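# Seat a three-long blue brick on the plate at brick 1

## Task

Take a blue brick that is three studs long and press it fully down onto the studs of the white plate, at the spot the reference picture shape marks as brick 1; when done, no part of the robot may be in contact with any brick.

## Robot and tools

Robot: two arms, left_arm and right_arm, each a six-joint arm ending in a sixteen-motor hand. right_arm has a right hand; left_arm has a mirror-image left hand. Arm bases in the scene frame: left_arm at (-0.035, +0.241, 0) m with quat_wxyz (+1.000, 0, 0, -0.025); right_arm at (-0.002, -0.243, 0) m with quat_wxyz (+1.000, 0, 0, +0.004). A camera stand sits behind the arms.

Scene frame: origin at table-top height, halfway between the nominal bases; +x out over the table, +z up, +y toward left_arm. Image left and right do not match arm names. Each arm reports its hand pose, targets and wrist-camera pose in its own base frame. Fixed cameras and the table use the scene frame.

Hand point frame (right hand): +z runs along the straightened fingers toward their tips, +x crosses the palm away from the thumb, +y points out of the palm face (the face is at y = -0.062). On the left hand +x points toward the thumb instead. A rigid mast near the wrist, on the palm side (x +0.05 to +0.10, z -0.16 to -0.11, up to y = +0.06; x sign flipped on the left hand), can collide with things. Fingertips carry rubber caps on their last 0.03 m.

execute_actions(actions, cameras): actions is a list of actions; each action is a list of 1 to 15 rows, one per 1/30 s control step, and an action lasts 0.5 s. If fewer than 15 rows are given, the last row repeats. Every row has exactly 48 numbers, each in [-1, 1], covering both arms even if only one moves:
1-6: left_arm dx, dy, dz, rx, ry, rz
7-22: left hand motor goals
23-24: left current_limit, speed
25-30: right_arm dx, dy, dz, rx, ry, rz
31-46: right hand motor goals
47-48: right current_limit, speed.

Arm numbers are an offset, not a pose: they move the hand point relative to its Hand target as it was when that action started, along that arm's own base axes. Every row in one action is measured from that same start, not from the row before. A new action starts from the new Hand target, so sending the same offset again moves further. Scale: 1.0 = 0.6 m for dx, dy, dz and 180 degrees for the rotation vector rx, ry, rz, which turns about the Hand target position. A translation longer than 1.0 gets shortened. All zeros re-requests the current target.

Hand motor order (both hands, also used in hand_goal, hand_measured, hand_current_ma, hand_state): index_mcp, index_abd, index_pip, index_dip, middle_mcp, middle_abd, middle_pip, middle_dip, ring_mcp, ring_abd, ring_pip, ring_dip, thumb_cmc, thumb_axl, thumb_mcp, thumb_ipl. These are absolute goal angles scaled between each hinge's two stops, not offsets. Brackets give degrees at +1, at -1, then the straight value: finger _mcp (-18, +128; +0.75), _abd (-60, +60; 0.00), _pip (-29, +108; +0.58), _dip (-21, +117; +0.70); thumb_cmc (-20, +120; +0.71), thumb_axl (-27, +140; +0.68), thumb_mcp (-69, +109; +0.23), thumb_ipl (-77, +108; +0.17). Lower values curl fingers toward the palm; thumb_cmc toward -1 brings the thumb in front of the palm. A zero is a real goal: to keep a hand unchanged, resend its hand_goal, hand_current_limit and hand_speed. current_limit maps -1..+1 linearly to 0..550 mA (minimum 11 mA); very low values may not lift a finger. speed gives (speed+1)/2 of 8.5 rad/s. Start values: current_limit +0.4, speed -0.6; last written values persist.

cameras: list of names, ["all"], or []. Omitted/null gives all images only when actions is empty. Names: cam_head_left, cam_head_right, cam_high, cam_left_wrist, cam_right_wrist, all 504x504. An unknown name voids the call.

zoom_image(camera, region): region [x0, y0, x1, y1] in pixels from the top-left, at most 504 by 504, on a camera in the most recent images. show_instructions(): shows the reference picture (shape). read_manual(section): licence text only. finished_scene(scene=1): ends the scene permanently.

Results: end_effector_position (m) and end_effector_quat_wxyz in the arm's base frame, possibly off by a few cm; Hand target, the last commanded pose after clipping, from which the next offset counts; step-wise end_effector_position samples; joint velocities (may read "within noise"); joint torques (include gravity, wrap at ±28 N m on numbers 3 and 4); hand_goal, hand_measured, hand_current_ma (positive means pushing toward -1), hand_state (moving, goal, blocked, overload); hand_current_limit, hand_speed; motor temperatures.

Behaviour: orientation commands are clipped to 40 degrees from the measured orientation each step; position wins over orientation if both cannot be met. The hand often stops short of its target (friction, sag; right elbow sags under load) — send the remaining distance as a further offset, or command higher. To stop pushing on something, set the target back beyond the hand point. Grip force grows with how far the goal lies past the object surface.

Avoid: dropping or releasing a moving brick, slamming or hard pushing, hitting fixed or heavy things, letting anything fall off the table, any contact or squeeze between the two hands or arms. Motors drawing 495 mA or more for 5 s shut off for 10 s. Motors at 100 °C make their arm go limp for 30-60 s (MOTOR HOT warns at 85 °C); avoid long stretched holds or pushing toward unreachable poses. Loose objects may occasionally be nudged by outside pushes. The scene keeps running while you think, holding the last command.

Each tool is called as a command line: name --argument value for each argument, lists and objects as JSON in quotes; but a table of rows of numbers goes row by row, as --pt "numbers of a row", without its own name.

Reference images:

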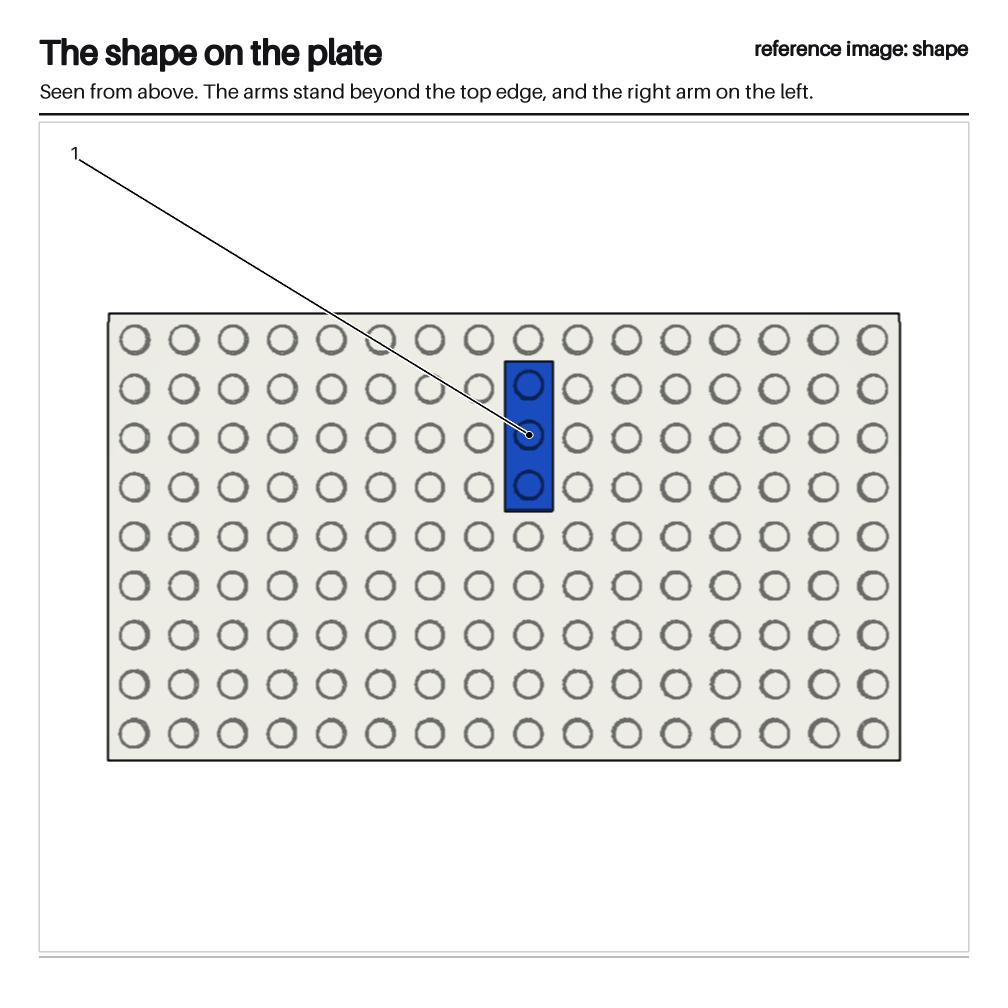

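## Session

execute_actions --actions '[]'

Scene clock: 0.00 s.
left_arm: end_effector_position=(+0.5695, -0.1859, +0.3841) hand_goal=(+0.754, +0.000, +0.576, +0.696, +0.754, +0.000, +0.576, +0.696, +0.754, +0.000, +0.576, +0.696, +0.714, +0.678, +0.226, +0.168) hand_measured=(+0.754, +0.000, +0.576, +0.696, +0.754, +0.000, +0.576, +0.696, +0.754, +0.000, +0.576, +0.696, +0.714, +0.678, +0.226, +0.168) hand_current_ma=(+0, +0, +0, +0, +0, +0, +0, +0, +0, +0, +0, +0, +0, +0, +0, +0) hand_state=(goal, goal, goal, goal, goal, goal, goal, goal, goal, goal, goal, goal, goal, goal, goal, goal) hand_current_limit=0.40 hand_speed=-0.60 end_effector_quat_wxyz=(+0.329, +0.807, +0.459, +0.173) | right_arm: end_effector_position=(+0.4109, -0.1502, +0.2493) hand_goal=(+0.754, +0.000, +0.576, +0.696, +0.754, +0.000, +0.576, +0.696, +0.754, +0.000, +0.576, +0.696, +0.714, +0.678, +0.226, +0.168) hand_measured=(+0.754, +0.000, +0.576, +0.696, +0.754, +0.000, +0.576, +0.696, +0.754, +0.000, +0.576, +0.696, +0.714, +0.678, +0.226, +0.168) hand_current_ma=(+0, +0, +0, +0, +0, +0, +0, +0, +0, +0, +0, +0, +0, +0, +0, +0) hand_state=(goal, goal, goal, goal, goal, goal, goal, goal, goal, goal, goal, goal, goal, goal, goal, goal) hand_current_limit=0.40 hand_speed=-0.60 end_effector_quat_wxyz=(+0.480, +0.639, +0.596, -0.073)
Joint positions: left_arm=[-0.264 1.302 1.283 -0.815 0.209 0.192] | right_arm=[-0.102 0.955 0.563 -0.375 0.706 -0.342]
Joint velocities: within noise
Joint torques (N m): no reading
Motor temperatures (°C): left_arm=[30 29 30 29 29 28] | right_arm=[29 26 28 29 28 26]
Heat: left arm: hottest waist 30 °C; right arm: hottest waist 29 °C.
Hand target: left_arm +0.5742, -0.1871, +0.3968; +0.336, +0.804, +0.456, +0.180 | right_arm +0.4173, -0.1509, +0.2673; +0.491, +0.640, +0.587, -0.063

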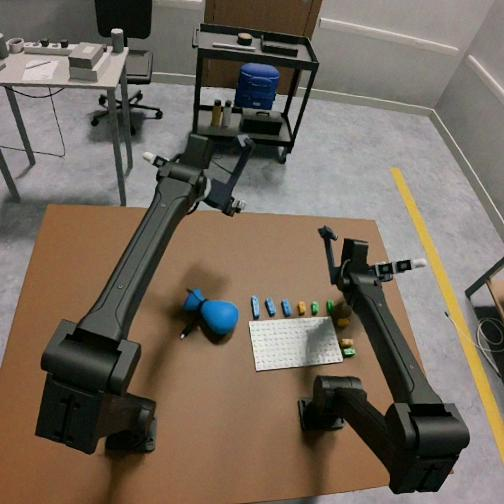

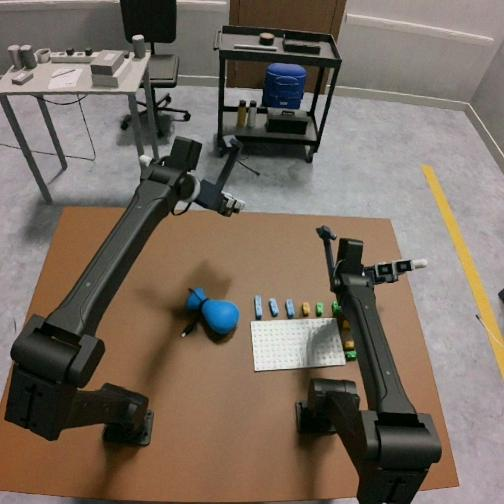

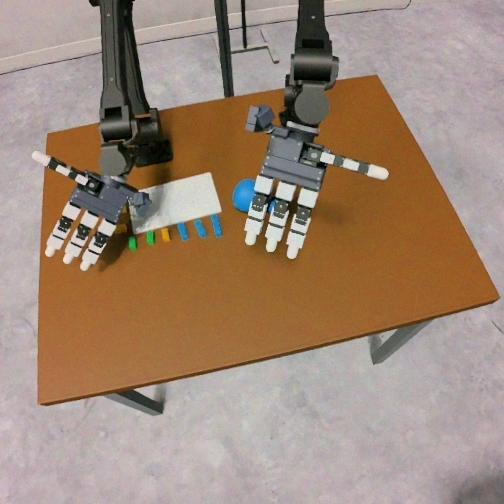

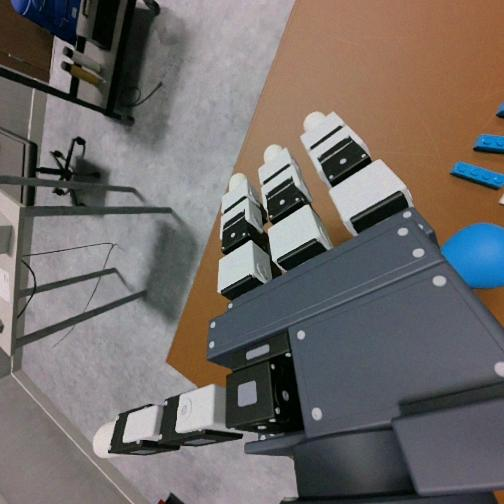

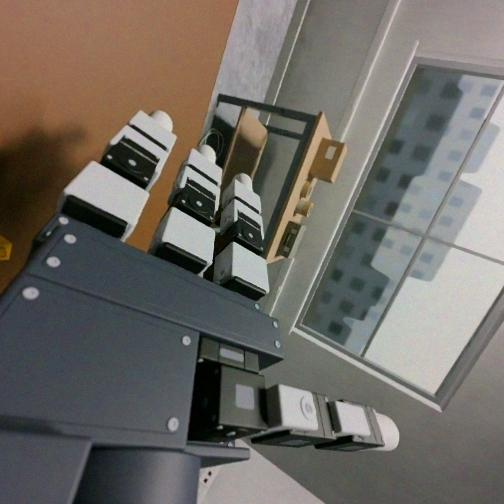

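zoom_image --camera "cam_head_right" --region '[180, 270, 380, 390]'

zoom_image --camera "cam_head_left" --region '[180, 270, 380, 390]'

zoom_image --camera "cam_high" --region '[100, 150, 300, 270]'

Scaled by 2.520 from the camera's 504x504 image, which has a finer 720x720 frame.

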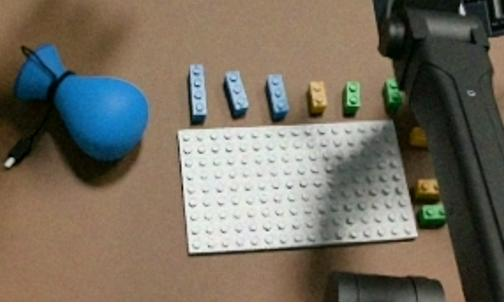

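Scaled by 2.520 from the camera's 504x504 image, which has a finer 720x720 frame.

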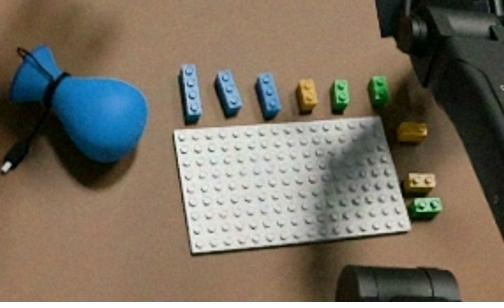

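Scaled by 2.520 from the camera's 504x504 image, which has a finer 720x720 frame.

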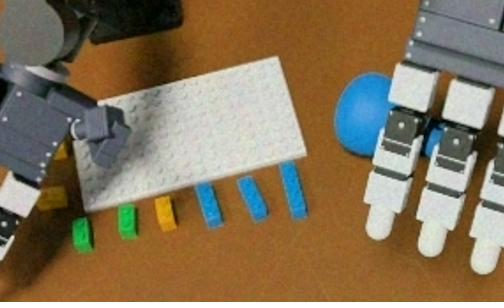

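execute_actions --actions '[[[-0.03,-0.0586,-0.02,0.0167,0.0608,0.0444,0.754,0,0.576,0.696,0.754,0,0.576,0.696,-0.6,0,-0.7,-0.1,0.714,0.678,0.226,0.168,0.4,-0.6,-0.11,-0.111,0.03,0,0,-0.0695,0.754,0,0.576,0.696,0.754,0,0.576,0.696,0.754,0,0.576,0.696,0.714,0.678,0.226,0.168,0.4,-0.6]],[[-0.03,-0.0586,-0.02,0.0167,0.0608,0.0444,0.754,0,0.576,0.696,0.754,0,0.576,0.696,-0.6,0,-0.7,-0.1,0.714,0.678,0.226,0.168,0.4,-0.6,-0.11,-0.111,0.03,0,0,-0.0695,0.754,0,0.576,0.696,0.754,0,0.576,0.696,0.754,0,0.576,0.696,0.714,0.678,0.226,0.168,0.4,-0.6]],[[-0.03,-0.0586,-0.02,0.0167,0.0608,0.0444,0.754,0,0.576,0.696,0.754,0,0.576,0.696,-0.6,0,-0.7,-0.1,0.714,0.678,0.226,0.168,0.4,-0.6,-0.11,-0.111,0.03,0,0,-0.0695,0.754,0,0.576,0.696,0.754,0,0.576,0.696,0.754,0,0.576,0.696,0.714,0.678,0.226,0.168,0.4,-0.6]],[[-0.03,-0.0586,-0.02,0.0167,0.0608,0.0444,0.754,0,0.576,0.696,0.754,0,0.576,0.696,-0.6,0,-0.7,-0.1,0.714,0.678,0.226,0.168,0.4,-0.6,-0.11,-0.111,0.03,0,0,-0.0695,0.754,0,0.576,0.696,0.754,0,0.576,0.696,0.754,0,0.576,0.696,0.714,0.678,0.226,0.168,0.4,-0.6]],[[-0.03,-0.0586,-0.02,0,0,0,0.754,0,0.576,0.696,0.754,0,0.576,0.696,-0.6,0,-0.7,-0.1,0.714,0.678,0.226,0.168,0.4,-0.6,0,0,0,0,0,0,0.754,0,0.576,0.696,0.754,0,0.576,0.696,0.754,0,0.576,0.696,0.714,0.678,0.226,0.168,0.4,-0.6]]]' --cameras '["all"]'

Scene clock: 121.60 s.
left_arm: end_effector_position=(+0.4764, -0.3560, +0.3331) hand_goal=(+0.754, +0.000, +0.576, +0.696, +0.754, +0.000, +0.576, +0.696, -0.600, +0.000, -0.700, -0.100, +0.714, +0.678, +0.226, +0.168) hand_measured=(+0.756, +0.000, +0.576, +0.696, +0.756, +0.000, +0.576, +0.696, -0.478, +0.000, -0.672, -0.098, +0.716, +0.678, +0.224, +0.168) hand_current_ma=(+0, +0, +0, +0, +0, +0, +0, +0, +261, +0, +15, +0, +0, +0, +0, +0) hand_state=(goal, goal, goal, goal, goal, goal, goal, goal, blocked, goal, blocked, goal, goal, goal, goal, goal) hand_current_limit=0.40 hand_speed=-0.60 end_effector_quat_wxyz=(+0.043, +0.698, +0.715, +0.009) | right_arm: end_effector_position=(+0.1455, -0.4024, +0.2988) hand_goal=(+0.754, +0.000, +0.576, +0.696, +0.754, +0.000, +0.576, +0.696, +0.754, +0.000, +0.576, +0.696, +0.714, +0.678, +0.226, +0.168) hand_measured=(+0.758, -0.002, +0.576, +0.696, +0.758, -0.002, +0.576, +0.696, +0.756, -0.002, +0.576, +0.696, +0.718, +0.678, +0.224, +0.168) hand_current_ma=(+0, +0, +0, +0, +0, +0, +0, +0, +0, +0, +0, +0, +0, +0, +0, +0) hand_state=(goal, goal, goal, goal, goal, goal, goal, goal, goal, goal, goal, goal, goal, goal, goal, goal) hand_current_limit=0.40 hand_speed=-0.60 end_effector_quat_wxyz=(+0.388, +0.836, +0.276, -0.273)
Joint positions: left_arm=[-0.776 1.739 1.956 -1.701 -0.018 -0.8] | right_arm=[-0.964 0.876 0.68 -0.618 0.714 -0.326]
Joint torques (N m): left_arm=[-1.26 -12.98 12.79 0.29 -0.2 -0.07] | right_arm=[-1.55 -2.49 14.35 2.3 0.5 -0.13]
Motor temperatures (°C): left_arm=[30 30 44 29 29 28] | right_arm=[29 26 44 29 29 26]
Heat: left arm: hottest elbow 44 °C; right arm: hottest elbow 44 °C.
Hand target: left_arm +0.4841, -0.3629, +0.3371; +0.001, +0.690, +0.724, +0.000 | right_arm +0.1533, -0.4173, +0.3392; +0.418, +0.828, +0.262, -0.265
Off the commanded pose: left_arm 0.011 m, 5 deg | right_arm 0.044 m, 4 deg.
joint sent to its limit (left arm) — joint 4 (wrist pitch), lower limit. The joint targets are off in orientation, not in position.
Step readings (end_effector_position of left_arm | right_arm):
0: (+0.5695, -0.1859, +0.3841) | (+0.4109, -0.1502, +0.2493)
1: (+0.5697, -0.1852, +0.3837) | (+0.4105, -0.1509, +0.2494)
2: (+0.5688, -0.1844, +0.3814) | (+0.4074, -0.1549, +0.2492)
4: (+0.5638, -0.1819, +0.3741) | (+0.3949, -0.1687, +0.2513)
8: (+0.5471, -0.2064, +0.3689) | (+0.3634, -0.2032, +0.2668)
15: (+0.5431, -0.2231, +0.3748) | (+0.3498, -0.2143, +0.2735)
16: (+0.5435, -0.2217, +0.3746) | (+0.3491, -0.2149, +0.2727)
17: (+0.5427, -0.2203, +0.3731) | (+0.3458, -0.2183, +0.2712)
19: (+0.5410, -0.2184, +0.3704) | (+0.3303, -0.2331, +0.2697)
23: (+0.5325, -0.2430, +0.3668) | (+0.2920, -0.2677, +0.2757)
30: (+0.5267, -0.2583, +0.3593) | (+0.2797, -0.2787, +0.2784)
31: (+0.5267, -0.2571, +0.3592) | (+0.2790, -0.2793, +0.2781)
32: (+0.5251, -0.2566, +0.3586) | (+0.2758, -0.2821, +0.2769)
34: (+0.5234, -0.2561, +0.3599) | (+0.2588, -0.2961, +0.2747)
38: (+0.5178, -0.2777, +0.3617) | (+0.2166, -0.3273, +0.2747)
45: (+0.5109, -0.2917, +0.3501) | (+0.2078, -0.3377, +0.2834)
46: (+0.5107, -0.2910, +0.3494) | (+0.2074, -0.3386, +0.2847)
47: (+0.5091, -0.2912, +0.3490) | (+0.2045, -0.3414, +0.2858)
49: (+0.5075, -0.2935, +0.3510) | (+0.1885, -0.3548, +0.2906)
53: (+0.5028, -0.3120, +0.3510) | (+0.1483, -0.3853, +0.3029)
60: (+0.4939, -0.3238, +0.3399) | (+0.1437, -0.4013, +0.3008)
61: (+0.4939, -0.3235, +0.3397) | (+0.1444, -0.4017, +0.2994)
62: (+0.4932, -0.3244, +0.3397) | (+0.1447, -0.4020, +0.2986)
64: (+0.4920, -0.3274, +0.3405) | (+0.1450, -0.4022, +0.2980)
68: (+0.4846, -0.3417, +0.3395) | (+0.1453, -0.4023, +0.2983)
75: (+0.4760, -0.3560, +0.3318) | (+0.1455, -0.4025, +0.2988)

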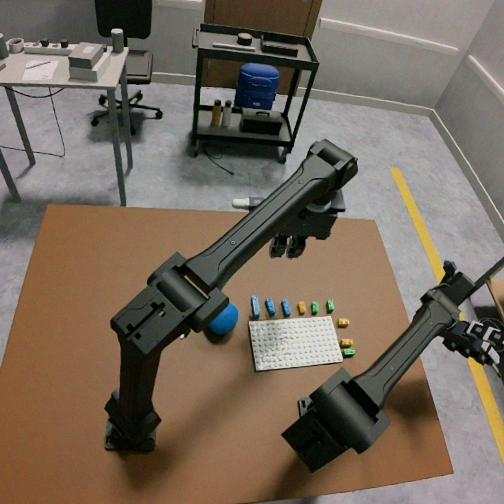

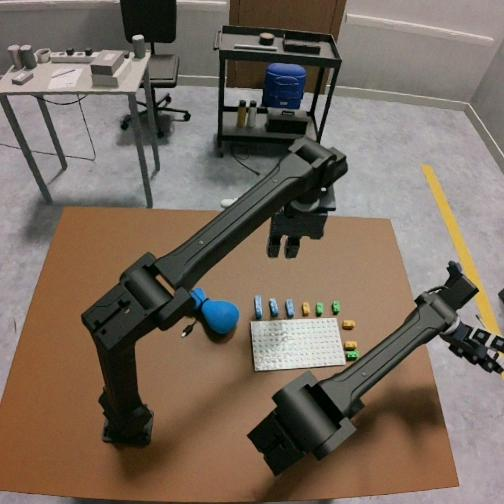

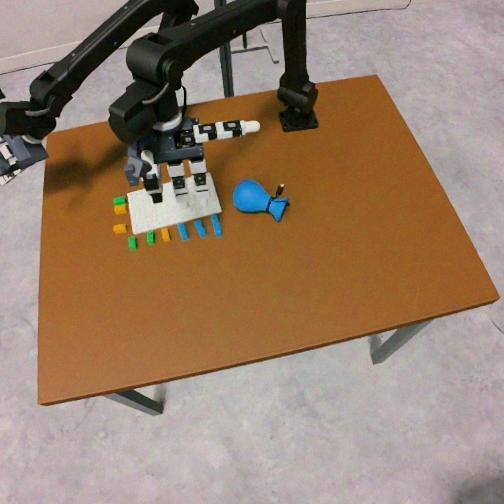

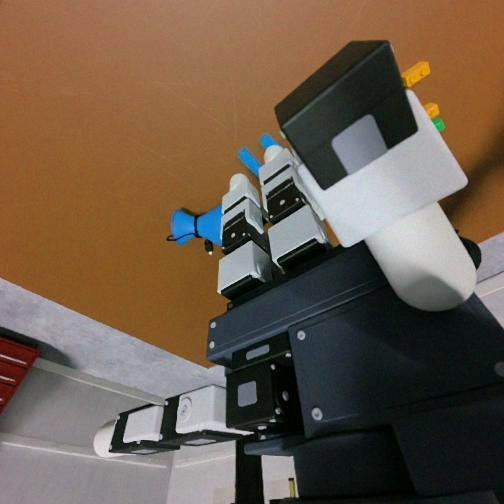

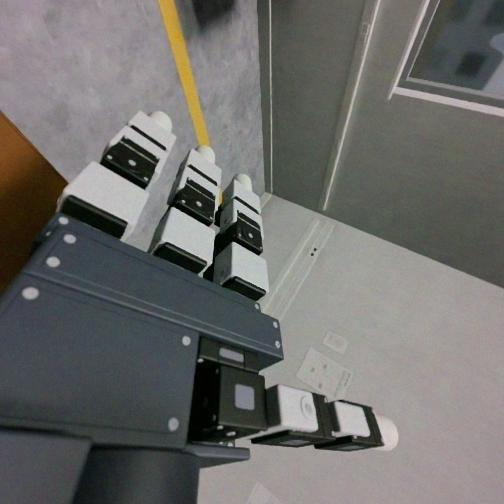

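zoom_image --camera "cam_head_right" --region '[240, 280, 380, 380]'

zoom_image --camera "cam_head_left" --region '[240, 280, 380, 380]'

zoom_image --camera "cam_left_wrist" --region '[160, 60, 460, 260]'

Scaled by 3.600 from the camera's 504x504 image, which has a finer 720x720 frame.

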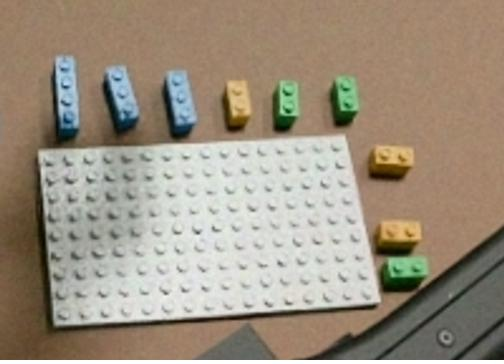

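Scaled by 3.600 from the camera's 504x504 image, which has a finer 720x720 frame.

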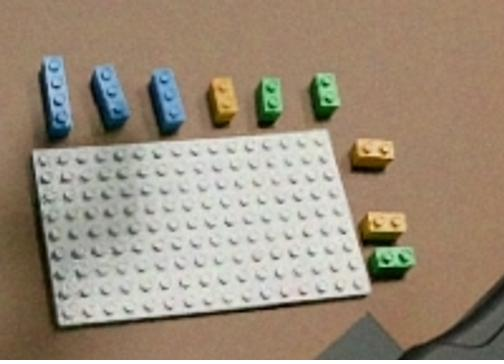

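Scaled by 1.680 from the camera's 504x504 image, which has a finer 720x720 frame.

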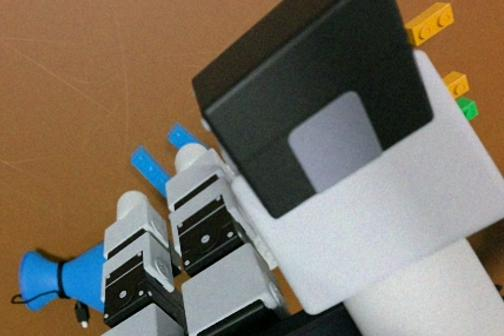

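execute_actions --actions '[[[-0.0153,-0.021,-0.05,0,0,0.011,0.754,0.03,0.576,0.696,0.754,-0.03,0.576,0.696,0.98,0,0.98,0.98,0.714,0.678,0.226,0.168,0.4,-0.6,0,0,0,0,0,0,0.754,0,0.576,0.696,0.754,0,0.576,0.696,0.754,0,0.576,0.696,0.714,0.678,0.226,0.168,0.4,-0.6]],[[-0.0153,-0.021,-0.07,0,0,0.011,0.754,0.03,0.576,0.696,0.754,-0.03,0.576,0.696,0.98,0,0.98,0.98,0.714,0.678,0.226,0.168,0.4,-0.6,0,0,0,0,0,0,0.754,0,0.576,0.696,0.754,0,0.576,0.696,0.754,0,0.576,0.696,0.714,0.678,0.226,0.168,0.4,-0.6]],[[-0.0153,-0.021,-0.07,0,0,0.011,0.754,0.03,0.576,0.696,0.754,-0.03,0.576,0.696,0.98,0,0.98,0.98,0.714,0.678,0.226,0.168,0.4,-0.6,0,0,0,0,0,0,0.754,0,0.576,0.696,0.754,0,0.576,0.696,0.754,0,0.576,0.696,0.714,0.678,0.226,0.168,0.4,-0.6]]]' --cameras '["cam_head_left","cam_head_right","cam_left_wrist","cam_high"]'

Scene clock: 140.23 s.
left_arm: end_effector_position=(+0.4571, -0.3933, +0.2352) hand_goal=(+0.754, +0.030, +0.576, +0.696, +0.754, -0.030, +0.576, +0.696, +0.980, +0.000, +0.980, +0.980, +0.714, +0.678, +0.226, +0.168) hand_measured=(+0.754, +0.026, +0.576, +0.696, +0.754, -0.026, +0.576, +0.696, +0.968, +0.000, +0.974, +0.978, +0.716, +0.678, +0.224, +0.168) hand_current_ma=(+0, +0, +0, +0, +0, +0, +0, +0, -3, +0, -1, +0, +0, +0, +0, +0) hand_state=(goal, goal, goal, goal, goal, goal, goal, goal, goal, goal, goal, goal, goal, goal, goal, goal) hand_current_limit=0.40 hand_speed=-0.60 end_effector_quat_wxyz=(+0.006, +0.654, +0.757, +0.000) | right_arm: end_effector_position=(+0.1455, -0.4024, +0.2988) hand_goal=(+0.754, +0.000, +0.576, +0.696, +0.754, +0.000, +0.576, +0.696, +0.754, +0.000, +0.576, +0.696, +0.714, +0.678, +0.226, +0.168) hand_measured=(+0.758, -0.002, +0.576, +0.696, +0.758, -0.002, +0.576, +0.696, +0.756, -0.002, +0.576, +0.696, +0.718, +0.678, +0.224, +0.168) hand_current_ma=(+0, +0, +0, +0, +0, +0, +0, +0, +0, +0, +0, +0, +0, +0, +0, +0) hand_state=(goal, goal, goal, goal, goal, goal, goal, goal, goal, goal, goal, goal, goal, goal, goal, goal) hand_current_limit=0.40 hand_speed=-0.60 end_effector_quat_wxyz=(+0.388, +0.836, +0.276, -0.273)
Joint positions: left_arm=[-0.85 1.832 1.841 -1.568 -0.002 -0.996] | right_arm=[-0.964 0.876 0.68 -0.618 0.714 -0.326]
Joint torques (N m): left_arm=[-1.79 -14.68 9.28 0.81 -0.12 -0.11] | right_arm=[-1.55 -2.37 14.37 2.26 0.5 -0.13]
Motor temperatures (°C): left_arm=[30 31 44 29 29 28] | right_arm=[29 26 49 29 29 26]
Heat: left arm: hottest elbow 44 °C; right arm: hottest elbow 49 °C.
Hand target: left_arm +0.4567, -0.4007, +0.2230; +0.001, +0.651, +0.759, +0.000 | right_arm +0.1533, -0.4173, +0.3392; +0.418, +0.828, +0.262, -0.265
Off the commanded pose: left_arm 0.014 m, 1 deg | right_arm 0.044 m, 4 deg.
Step readings (end_effector_position of left_arm | right_arm):
0: (+0.4764, -0.3559, +0.3331) | (+0.1455, -0.4024, +0.2988)
1: (+0.4764, -0.3559, +0.3329) | (+0.1455, -0.4024, +0.2988)
2: (+0.4763, -0.3556, +0.3324) | (+0.1455, -0.4024, +0.2988)
4: (+0.4750, -0.3571, +0.3300) | (+0.1455, -0.4024, +0.2988)
8: (+0.4747, -0.3603, +0.3194) | (+0.1455, -0.4024, +0.2988)
15: (+0.4741, -0.3655, +0.3062) | (+0.1455, -0.4024, +0.2988)
16: (+0.4739, -0.3656, +0.3062) | (+0.1455, -0.4024, +0.2988)
17: (+0.4728, -0.3663, +0.3059) | (+0.1455, -0.4024, +0.2988)
19: (+0.4722, -0.3674, +0.3055) | (+0.1455, -0.4024, +0.2988)
23: (+0.4679, -0.3741, +0.2976) | (+0.1455, -0.4024, +0.2988)
30: (+0.4646, -0.3806, +0.2806) | (+0.1455, -0.4024, +0.2988)
31: (+0.4647, -0.3807, +0.2793) | (+0.1455, -0.4024, +0.2988)
32: (+0.4648, -0.3818, +0.2763) | (+0.1455, -0.4024, +0.2988)
34: (+0.4644, -0.3849, +0.2687) | (+0.1455, -0.4024, +0.2988)
38: (+0.4599, -0.3870, +0.2457) | (+0.1455, -0.4024, +0.2988)
45: (+0.4572, -0.3932, +0.2352) | (+0.1455, -0.4024, +0.2988)
Images, in order (width x height): cam_head_left 504x504, cam_head_right 504x504, cam_high 504x504, cam_left_wrist 504x504.

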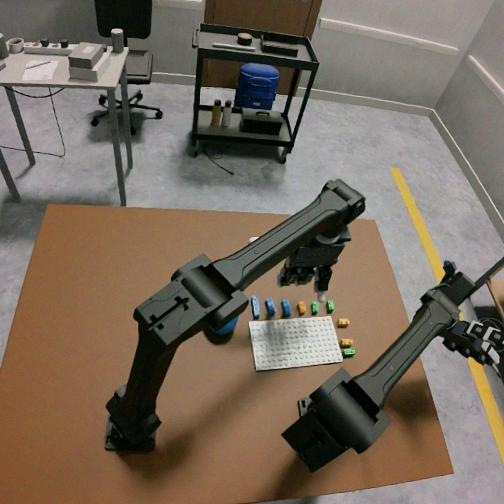

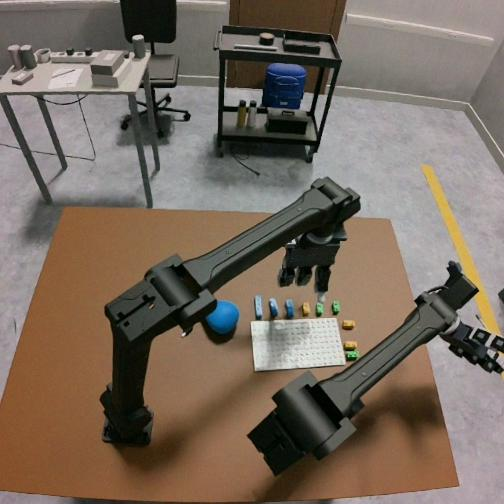

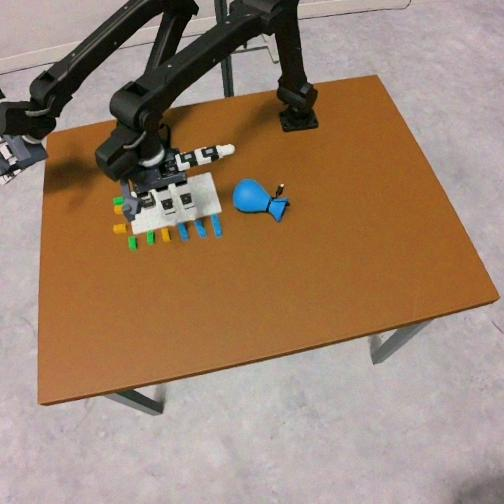

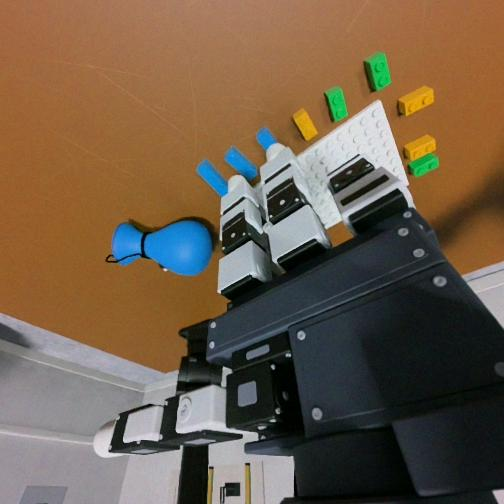

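zoom_image --camera "cam_left_wrist" --region '[160, 40, 440, 240]'

zoom_image --camera "cam_head_right" --region '[240, 230, 380, 380]'

zoom_image --camera "cam_head_left" --region '[240, 230, 380, 380]'

Scaled by 1.800 from the camera's 504x504 image, which has a finer 720x720 frame.

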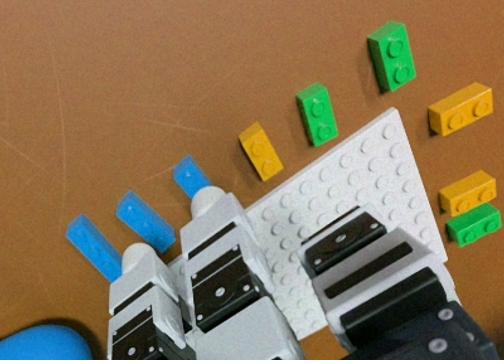

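Scaled by 3.360 from the camera's 504x504 image, which has a finer 720x720 frame.

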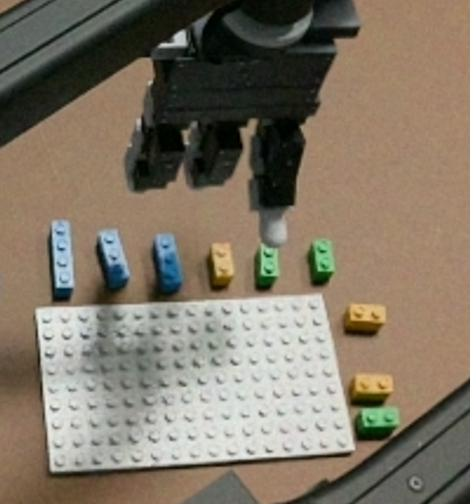

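Scaled by 3.360 from the camera's 504x504 image, which has a finer 720x720 frame.

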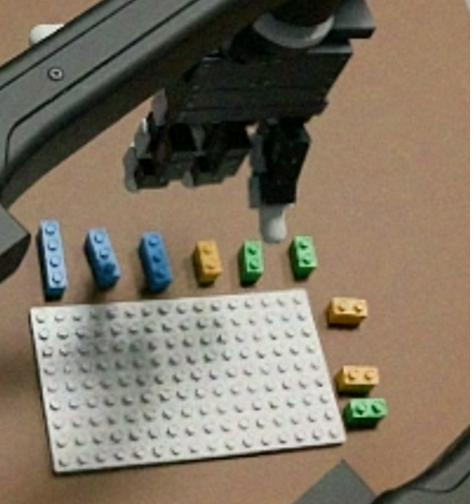

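execute_actions --actions '[[[0,0,-0.05,0,0,0,0.754,0.03,0.576,0.696,0.754,-0.03,0.576,0.696,0.98,0,0.98,0.98,0.714,0.678,0.226,0.168,0.4,-0.6,0,0,0,0,0,0,0.754,0,0.576,0.696,0.754,0,0.576,0.696,0.754,0,0.576,0.696,0.714,0.678,0.226,0.168,0.4,-0.6]],[[0,0,-0.055,0,0,0,0.754,0.03,0.576,0.696,0.754,-0.03,0.576,0.696,0.98,0,0.98,0.98,0.714,0.678,0.226,0.168,0.4,-0.6,0,0,0,0,0,0,0.754,0,0.576,0.696,0.754,0,0.576,0.696,0.754,0,0.576,0.696,0.714,0.678,0.226,0.168,0.4,-0.6]]]' --cameras '["cam_head_left","cam_head_right","cam_left_wrist","cam_high"]'

zoom_image --camera "cam_left_wrist" --region '[180, 80, 340, 240]'

zoom_image --camera "cam_head_right" --region '[240, 270, 340, 370]'

zoom_image --camera "cam_head_left" --region '[240, 270, 340, 370]'

zoom_image --camera "cam_high" --region '[110, 160, 230, 260]'

Scene clock: 151.47 s.
left_arm: end_effector_position=(+0.4581, -0.3943, +0.1748) hand_goal=(+0.754, +0.030, +0.576, +0.696, +0.754, -0.030, +0.576, +0.696, +0.980, +0.000, +0.980, +0.980, +0.714, +0.678, +0.226, +0.168) hand_measured=(+0.754, +0.026, +0.576, +0.696, +0.754, -0.026, +0.576, +0.696, +0.970, +0.000, +0.974, +0.978, +0.716, +0.678, +0.224, +0.168) hand_current_ma=(+0, +0, +0, +0, +0, +0, +0, +0, -3, +0, -1, +0, +0, +0, +0, +0) hand_state=(goal, goal, goal, goal, goal, goal, goal, goal, goal, goal, goal, goal, goal, goal, goal, goal) hand_current_limit=0.40 hand_speed=-0.60 end_effector_quat_wxyz=(+0.008, +0.653, +0.757, +0.000) | right_arm: end_effector_position=(+0.1455, -0.4024, +0.2988) hand_goal=(+0.754, +0.000, +0.576, +0.696, +0.754, +0.000, +0.576, +0.696, +0.754, +0.000, +0.576, +0.696, +0.714, +0.678, +0.226, +0.168) hand_measured=(+0.758, -0.002, +0.576, +0.696, +0.758, -0.002, +0.576, +0.696, +0.756, -0.002, +0.576, +0.696, +0.718, +0.678, +0.224, +0.168) hand_current_ma=(+0, +0, +0, +0, +0, +0, +0, +0, +0, +0, +0, +0, +0, +0, +0, +0) hand_state=(goal, goal, goal, goal, goal, goal, goal, goal, goal, goal, goal, goal, goal, goal, goal, goal) hand_current_limit=0.40 hand_speed=-0.60 end_effector_quat_wxyz=(+0.388, +0.836, +0.276, -0.273)
Joint positions: left_arm=[-0.85 1.844 1.699 -1.41 -0.002 -0.996] | right_arm=[-0.964 0.876 0.68 -0.618 0.714 -0.326]
Joint torques (N m): left_arm=[-1.9 -14.45 9.11 0.79 -0.11 -0.08] | right_arm=[-1.61 -2.37 14.31 2.28 0.5 -0.12]
Heat: left arm: hottest elbow 42 °C; right arm: hottest elbow 51 °C.
Hand target: left_arm +0.4567, -0.4007, +0.1599; +0.001, +0.651, +0.759, +0.000 | right_arm +0.1533, -0.4173, +0.3392; +0.418, +0.828, +0.262, -0.265
Off the commanded pose: left_arm 0.016 m, 1 deg | right_arm 0.044 m, 4 deg.
Step readings (end_effector_position of left_arm | right_arm):
0: (+0.4571, -0.3932, +0.2352) | (+0.1455, -0.4024, +0.2988)
1: (+0.4572, -0.3933, +0.2350) | (+0.1455, -0.4024, +0.2988)
2: (+0.4577, -0.3939, +0.2333) | (+0.1455, -0.4024, +0.2988)
4: (+0.4591, -0.3955, +0.2275) | (+0.1455, -0.4024, +0.2988)
8: (+0.4569, -0.3930, +0.2111) | (+0.1455, -0.4024, +0.2988)
15: (+0.4575, -0.3936, +0.2068) | (+0.1455, -0.4024, +0.2988)
16: (+0.4576, -0.3938, +0.2066) | (+0.1455, -0.4024, +0.2988)
17: (+0.4581, -0.3944, +0.2048) | (+0.1455, -0.4024, +0.2988)
19: (+0.4594, -0.3958, +0.1987) | (+0.1455, -0.4024, +0.2988)
23: (+0.4572, -0.3933, +0.1821) | (+0.1455, -0.4024, +0.2988)
30: (+0.4578, -0.3940, +0.1748) | (+0.1455, -0.4024, +0.2988)
Images, in order (width x height): cam_head_left 504x504, cam_head_right 504x504, cam_high 504x504, cam_left_wrist 504x504.

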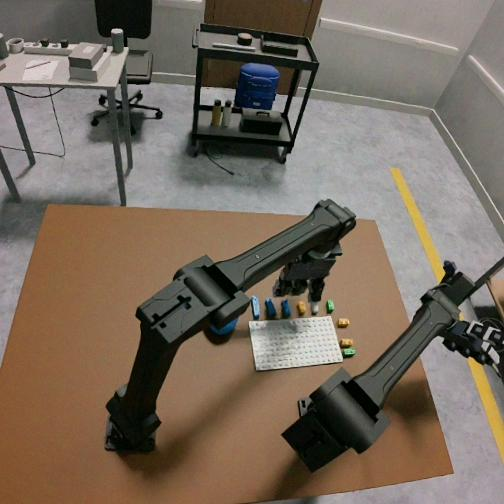

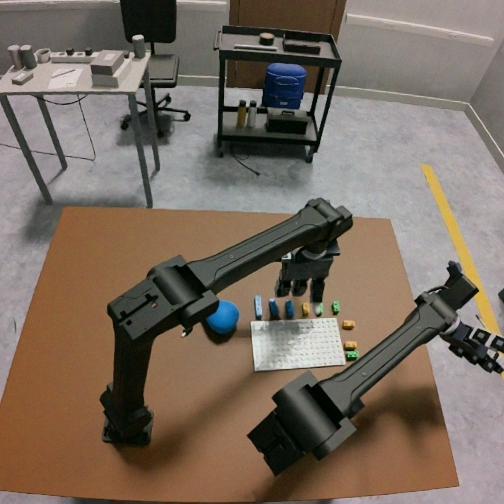

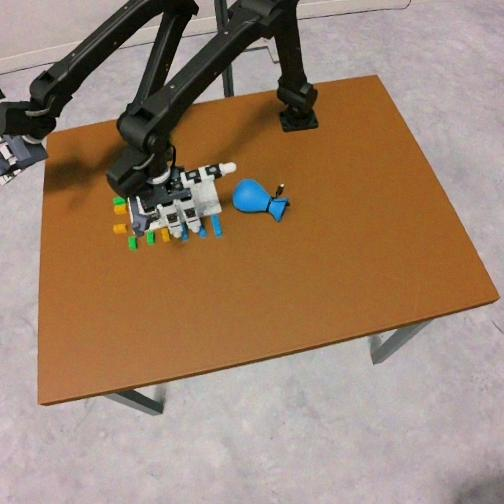

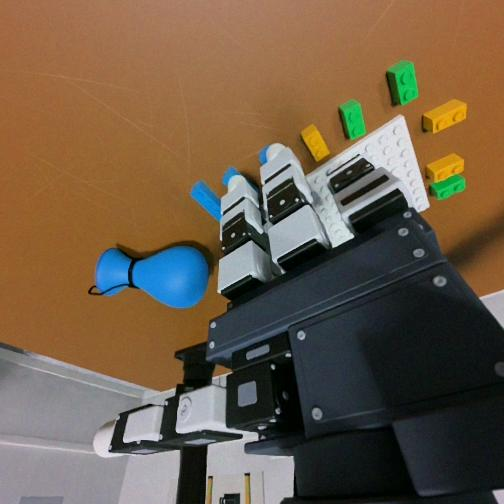

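Scaled by 3.150 from the camera's 504x504 image, which has a finer 720x720 frame.

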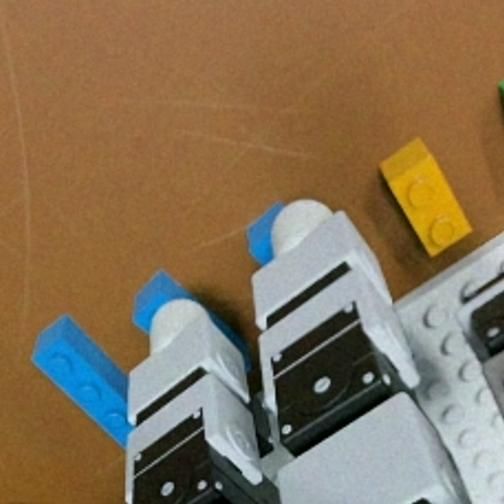

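Scaled by 5.040 from the camera's 504x504 image, which has a finer 720x720 frame.

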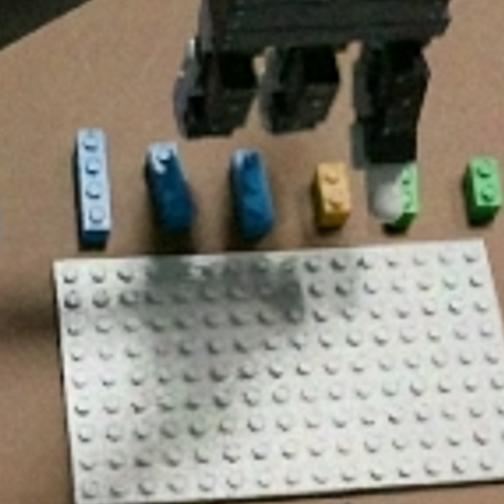

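Scaled by 5.040 from the camera's 504x504 image, which has a finer 720x720 frame.

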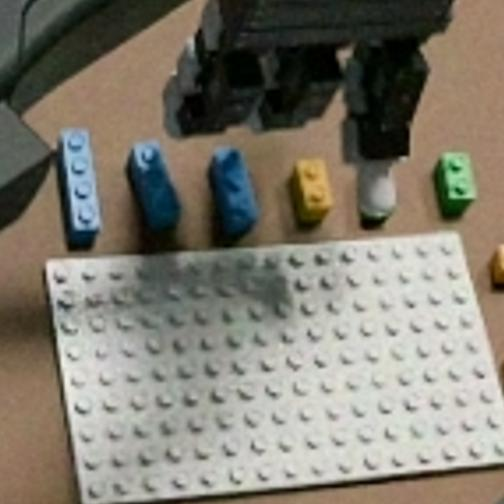

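Scaled by 4.200 from the camera's 504x504 image, which has a finer 720x720 frame.

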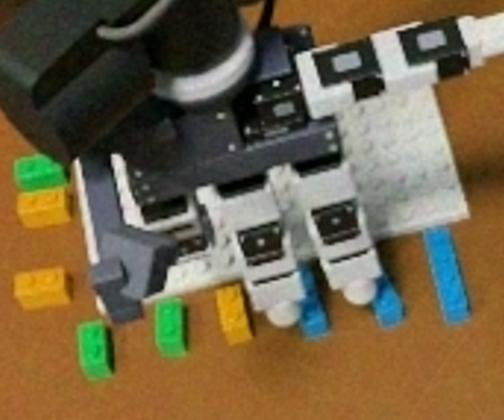

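execute_actions --actions '[[[-0.0577,-0.0085,0.0,0,0,0,0.754,0.03,0.576,0.696,0.754,-0.03,0.576,0.696,0.98,0,0.98,0.98,0.714,0.678,0.226,0.168,0.4,-0.6,0,0,0,0,0,0,0.754,0,0.576,0.696,0.754,0,0.576,0.696,0.754,0,0.576,0.696,0.714,0.678,0.226,0.168,0.4,-0.6]]]' --cameras '["cam_head_right","cam_left_wrist","cam_high"]'

zoom_image --camera "cam_left_wrist" --region '[180, 80, 340, 240]'

zoom_image --camera "cam_head_right" --region '[240, 270, 340, 370]'

zoom_image --camera "cam_high" --region '[110, 160, 230, 260]'

Scene clock: 173.10 s.
left_arm: end_effector_position=(+0.4231, -0.4046, +0.1567) hand_goal=(+0.754, +0.030, +0.576, +0.696, +0.754, -0.030, +0.576, +0.696, +0.980, +0.000, +0.980, +0.980, +0.714, +0.678, +0.226, +0.168) hand_measured=(+0.750, +0.030, +0.572, +0.694, +0.754, -0.026, +0.576, +0.696, +0.970, +0.000, +0.974, +0.978, +0.716, +0.678, +0.222, +0.168) hand_current_ma=(+0, +0, +0, +0, +0, +0, +0, +0, -2, +0, -1, +0, +0, +0, +0, +0) hand_state=(goal, goal, goal, goal, goal, goal, goal, goal, goal, goal, goal, goal, goal, goal, goal, goal) hand_current_limit=0.40 hand_speed=-0.60 end_effector_quat_wxyz=(-0.007, +0.656, +0.755, +0.002) | right_arm: end_effector_position=(+0.1455, -0.4024, +0.2988) hand_goal=(+0.754, +0.000, +0.576, +0.696, +0.754, +0.000, +0.576, +0.696, +0.754, +0.000, +0.576, +0.696, +0.714, +0.678, +0.226, +0.168) hand_measured=(+0.758, -0.002, +0.576, +0.696, +0.758, -0.002, +0.576, +0.696, +0.756, -0.002, +0.576, +0.696, +0.718, +0.678, +0.224, +0.168) hand_current_ma=(+0, +0, +0, +0, +0, +0, +0, +0, +0, +0, +0, +0, +0, +0, +0, +0) hand_state=(goal, goal, goal, goal, goal, goal, goal, goal, goal, goal, goal, goal, goal, goal, goal, goal) hand_current_limit=0.40 hand_speed=-0.60 end_effector_quat_wxyz=(+0.388, +0.836, +0.276, -0.273)
Joint positions: left_arm=[-0.908 1.832 1.637 -1.389 -0.002 -1.048] | right_arm=[-0.964 0.876 0.68 -0.618 0.714 -0.326]
Joint torques (N m): left_arm=[-1.38 -16.62 8.62 0.73 -0.15 -0.08] | right_arm=[-1.73 -2.37 14.31 2.29 0.5 -0.12]
Motor temperatures (°C): left_arm=[30 31 40 29 29 27] | right_arm=[29 26 54 29 29 26]
Heat: left arm: hottest elbow 40 °C; right arm: hottest elbow 54 °C.
Hand target: left_arm +0.4221, -0.4058, +0.1601; +0.001, +0.651, +0.759, +0.000 | right_arm +0.1533, -0.4173, +0.3392; +0.418, +0.828, +0.262, -0.265
Off the commanded pose: left_arm 0.004 m, 1 deg | right_arm 0.044 m, 4 deg.
Step readings (end_effector_position of left_arm | right_arm):
0: (+0.4581, -0.3943, +0.1748) | (+0.1455, -0.4024, +0.2988)
1: (+0.4578, -0.3943, +0.1747) | (+0.1455, -0.4024, +0.2988)
2: (+0.4560, -0.3956, +0.1734) | (+0.1455, -0.4024, +0.2988)
4: (+0.4516, -0.3954, +0.1685) | (+0.1455, -0.4024, +0.2988)
8: (+0.4359, -0.3969, +0.1561) | (+0.1455, -0.4024, +0.2988)
15: (+0.4240, -0.4058, +0.1581) | (+0.1455, -0.4024, +0.2988)
Images, in order (width x height): cam_head_right 504x504, cam_high 504x504, cam_left_wrist 504x504.

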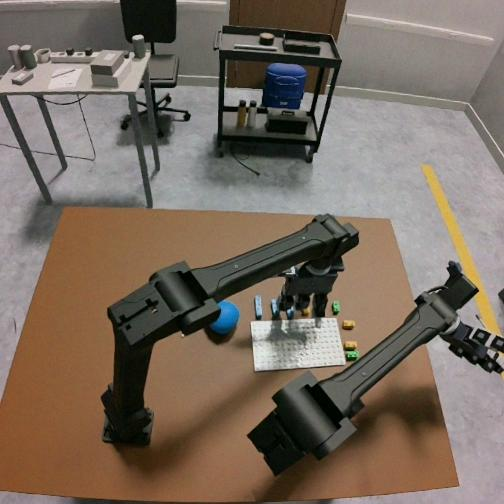

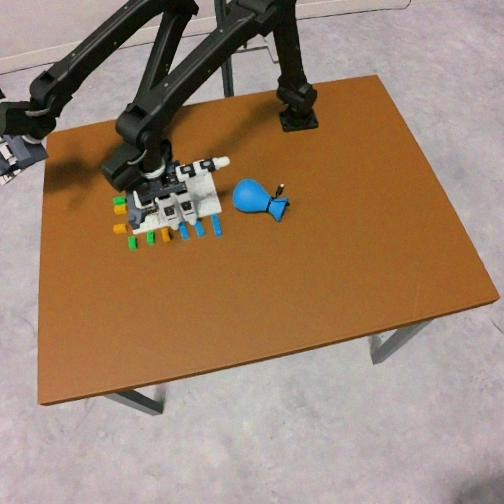

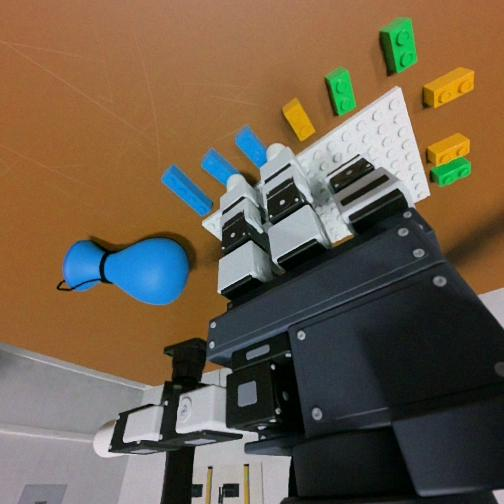

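Scaled by 3.150 from the camera's 504x504 image, which has a finer 720x720 frame.

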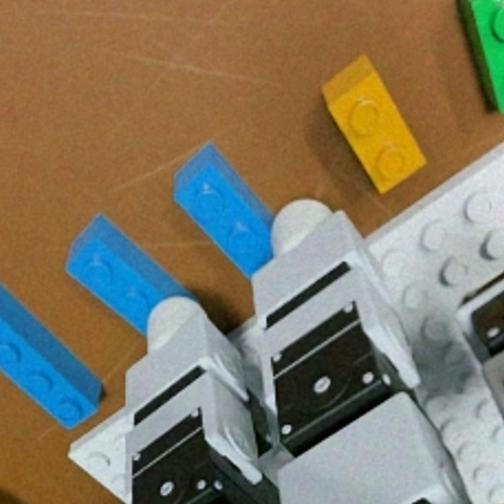

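Scaled by 5.040 from the camera's 504x504 image, which has a finer 720x720 frame.

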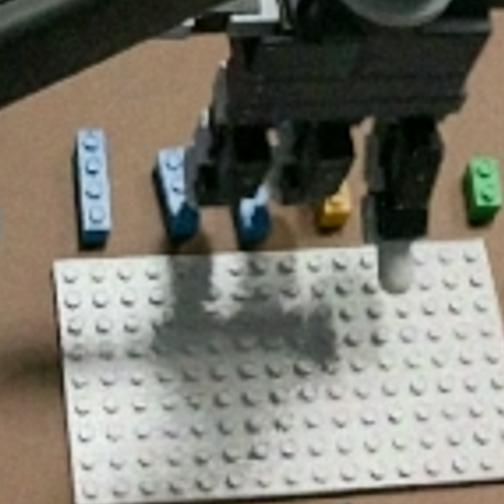

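Scaled by 4.200 from the camera's 504x504 image, which has a finer 720x720 frame.

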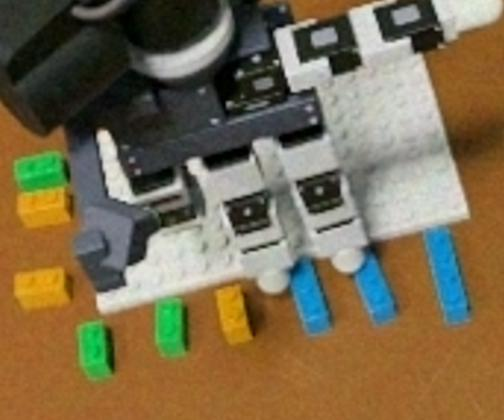

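execute_actions --actions '[[[0.0003,-0.0025,0.0,0,0,0.0111,0.754,0.04,0.576,0.696,0.754,-0.04,0.576,0.696,0.98,0,0.98,0.98,0.714,0.678,0.226,0.168,0.4,-0.6,0,0,0,0,0,0,0.754,0,0.576,0.696,0.754,0,0.576,0.696,0.754,0,0.576,0.696,0.714,0.678,0.226,0.168,0.4,-0.6]],[[0,0,-0.035,0,0,0,0.754,0.04,0.576,0.696,0.754,-0.04,0.576,0.696,0.98,0,0.98,0.98,0.714,0.678,0.226,0.168,0.4,-0.6,0,0,0,0,0,0,0.754,0,0.576,0.696,0.754,0,0.576,0.696,0.754,0,0.576,0.696,0.714,0.678,0.226,0.168,0.4,-0.6]]]' --cameras '["cam_head_right","cam_left_wrist","cam_high"]'

zoom_image --camera "cam_left_wrist" --region '[180, 80, 340, 240]'

zoom_image --camera "cam_high" --region '[110, 160, 230, 260]'

Scene clock: 182.43 s.
left_arm: end_effector_position=(+0.4242, -0.4046, +0.1485) hand_goal=(+0.754, +0.040, +0.576, +0.696, +0.754, -0.040, +0.576, +0.696, +0.980, +0.000, +0.980, +0.980, +0.714, +0.678, +0.226, +0.168) hand_measured=(+0.750, +0.036, +0.572, +0.694, +0.754, -0.036, +0.576, +0.696, +0.970, +0.000, +0.974, +0.978, +0.716, +0.678, +0.222, +0.168) hand_current_ma=(+0, +0, +0, +0, +0, +0, +0, +0, -2, +0, -1, +0, +0, +0, +0, +0) hand_state=(goal, goal, goal, goal, goal, goal, goal, goal, goal, goal, goal, goal, goal, goal, goal, goal) hand_current_limit=0.40 hand_speed=-0.60 end_effector_quat_wxyz=(+0.005, +0.641, +0.767, +0.000) | right_arm: end_effector_position=(+0.1455, -0.4024, +0.2988) hand_goal=(+0.754, +0.000, +0.576, +0.696, +0.754, +0.000, +0.576, +0.696, +0.754, +0.000, +0.576, +0.696, +0.714, +0.678, +0.226, +0.168) hand_measured=(+0.758, -0.002, +0.576, +0.696, +0.758, -0.002, +0.576, +0.696, +0.756, -0.002, +0.576, +0.696, +0.718, +0.678, +0.224, +0.168) hand_current_ma=(+0, +0, +0, +0, +0, +0, +0, +0, +0, +0, +0, +0, +0, +0, +0, +0) hand_state=(goal, goal, goal, goal, goal, goal, goal, goal, goal, goal, goal, goal, goal, goal, goal, goal) hand_current_limit=0.40 hand_speed=-0.60 end_effector_quat_wxyz=(+0.388, +0.836, +0.276, -0.273)
Joint positions: left_arm=[-0.908 1.832 1.613 -1.343 -0.002 -1.087] | right_arm=[-0.964 0.876 0.68 -0.618 0.714 -0.326]
Joint torques (N m): left_arm=[-1.61 -14.97 8.61 0.91 -0.16 -0.07] | right_arm=[-1.67 -2.43 14.32 2.28 0.49 -0.12]
Motor temperatures (°C): left_arm=[30 32 40 29 29 27] | right_arm=[29 26 55 29 29 26]
Heat: left arm: hottest elbow 40 °C; right arm: hottest elbow 55 °C.
Hand target: left_arm +0.4223, -0.4073, +0.1391; +0.001, +0.638, +0.770, +0.000 | right_arm +0.1533, -0.4173, +0.3392; +0.418, +0.828, +0.262, -0.265
Off the commanded pose: left_arm 0.010 m, 1 deg | right_arm 0.044 m, 4 deg.
Step readings (end_effector_position of left_arm | right_arm):
0: (+0.4231, -0.4045, +0.1567) | (+0.1455, -0.4024, +0.2988)
1: (+0.4231, -0.4045, +0.1567) | (+0.1455, -0.4024, +0.2988)
2: (+0.4230, -0.4042, +0.1567) | (+0.1455, -0.4024, +0.2988)
4: (+0.4227, -0.4036, +0.1567) | (+0.1455, -0.4024, +0.2988)
8: (+0.4223, -0.4025, +0.1567) | (+0.1455, -0.4024, +0.2988)
15: (+0.4219, -0.4017, +0.1568) | (+0.1455, -0.4024, +0.2988)
16: (+0.4219, -0.4018, +0.1568) | (+0.1455, -0.4024, +0.2988)
17: (+0.4224, -0.4023, +0.1567) | (+0.1455, -0.4024, +0.2988)
19: (+0.4239, -0.4042, +0.1556) | (+0.1455, -0.4024, +0.2988)
23: (+0.4244, -0.4049, +0.1509) | (+0.1455, -0.4024, +0.2988)
30: (+0.4240, -0.4044, +0.1485) | (+0.1455, -0.4024, +0.2988)
Images, in order (width x height): cam_head_right 504x504, cam_high 504x504, cam_left_wrist 504x504.

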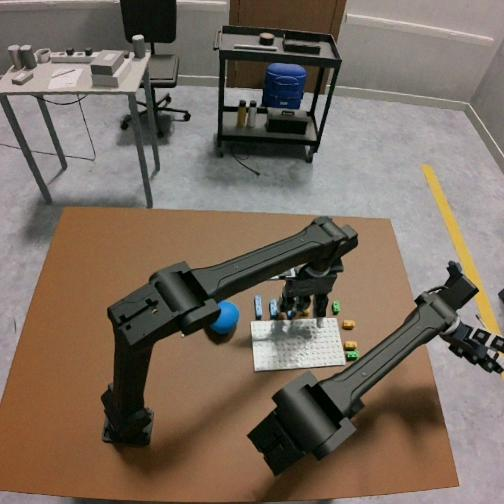

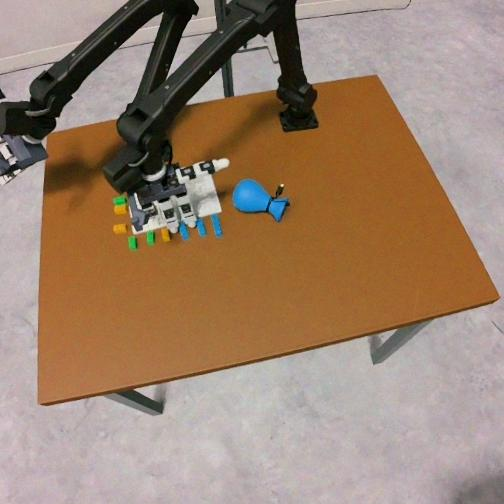

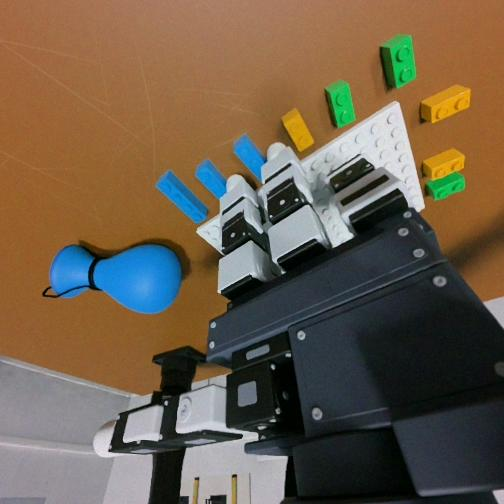

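Scaled by 3.150 from the camera's 504x504 image, which has a finer 720x720 frame.

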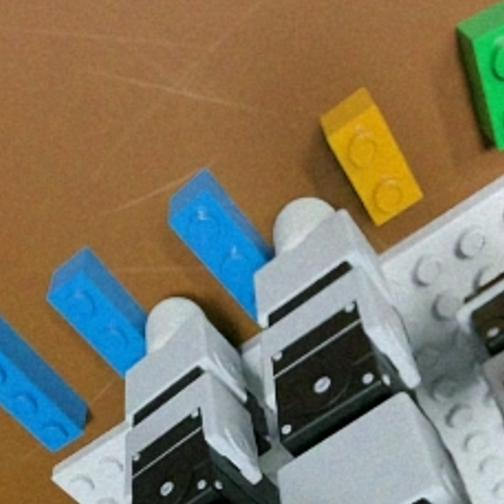

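Scaled by 4.200 from the camera's 504x504 image, which has a finer 720x720 frame.

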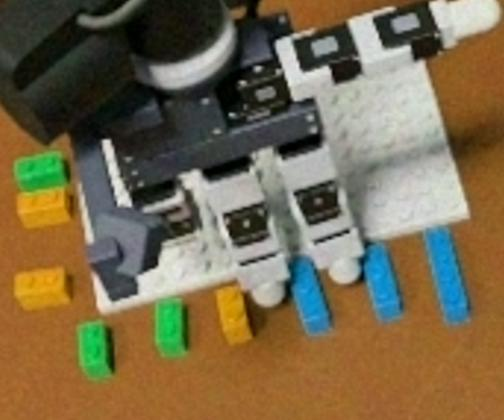

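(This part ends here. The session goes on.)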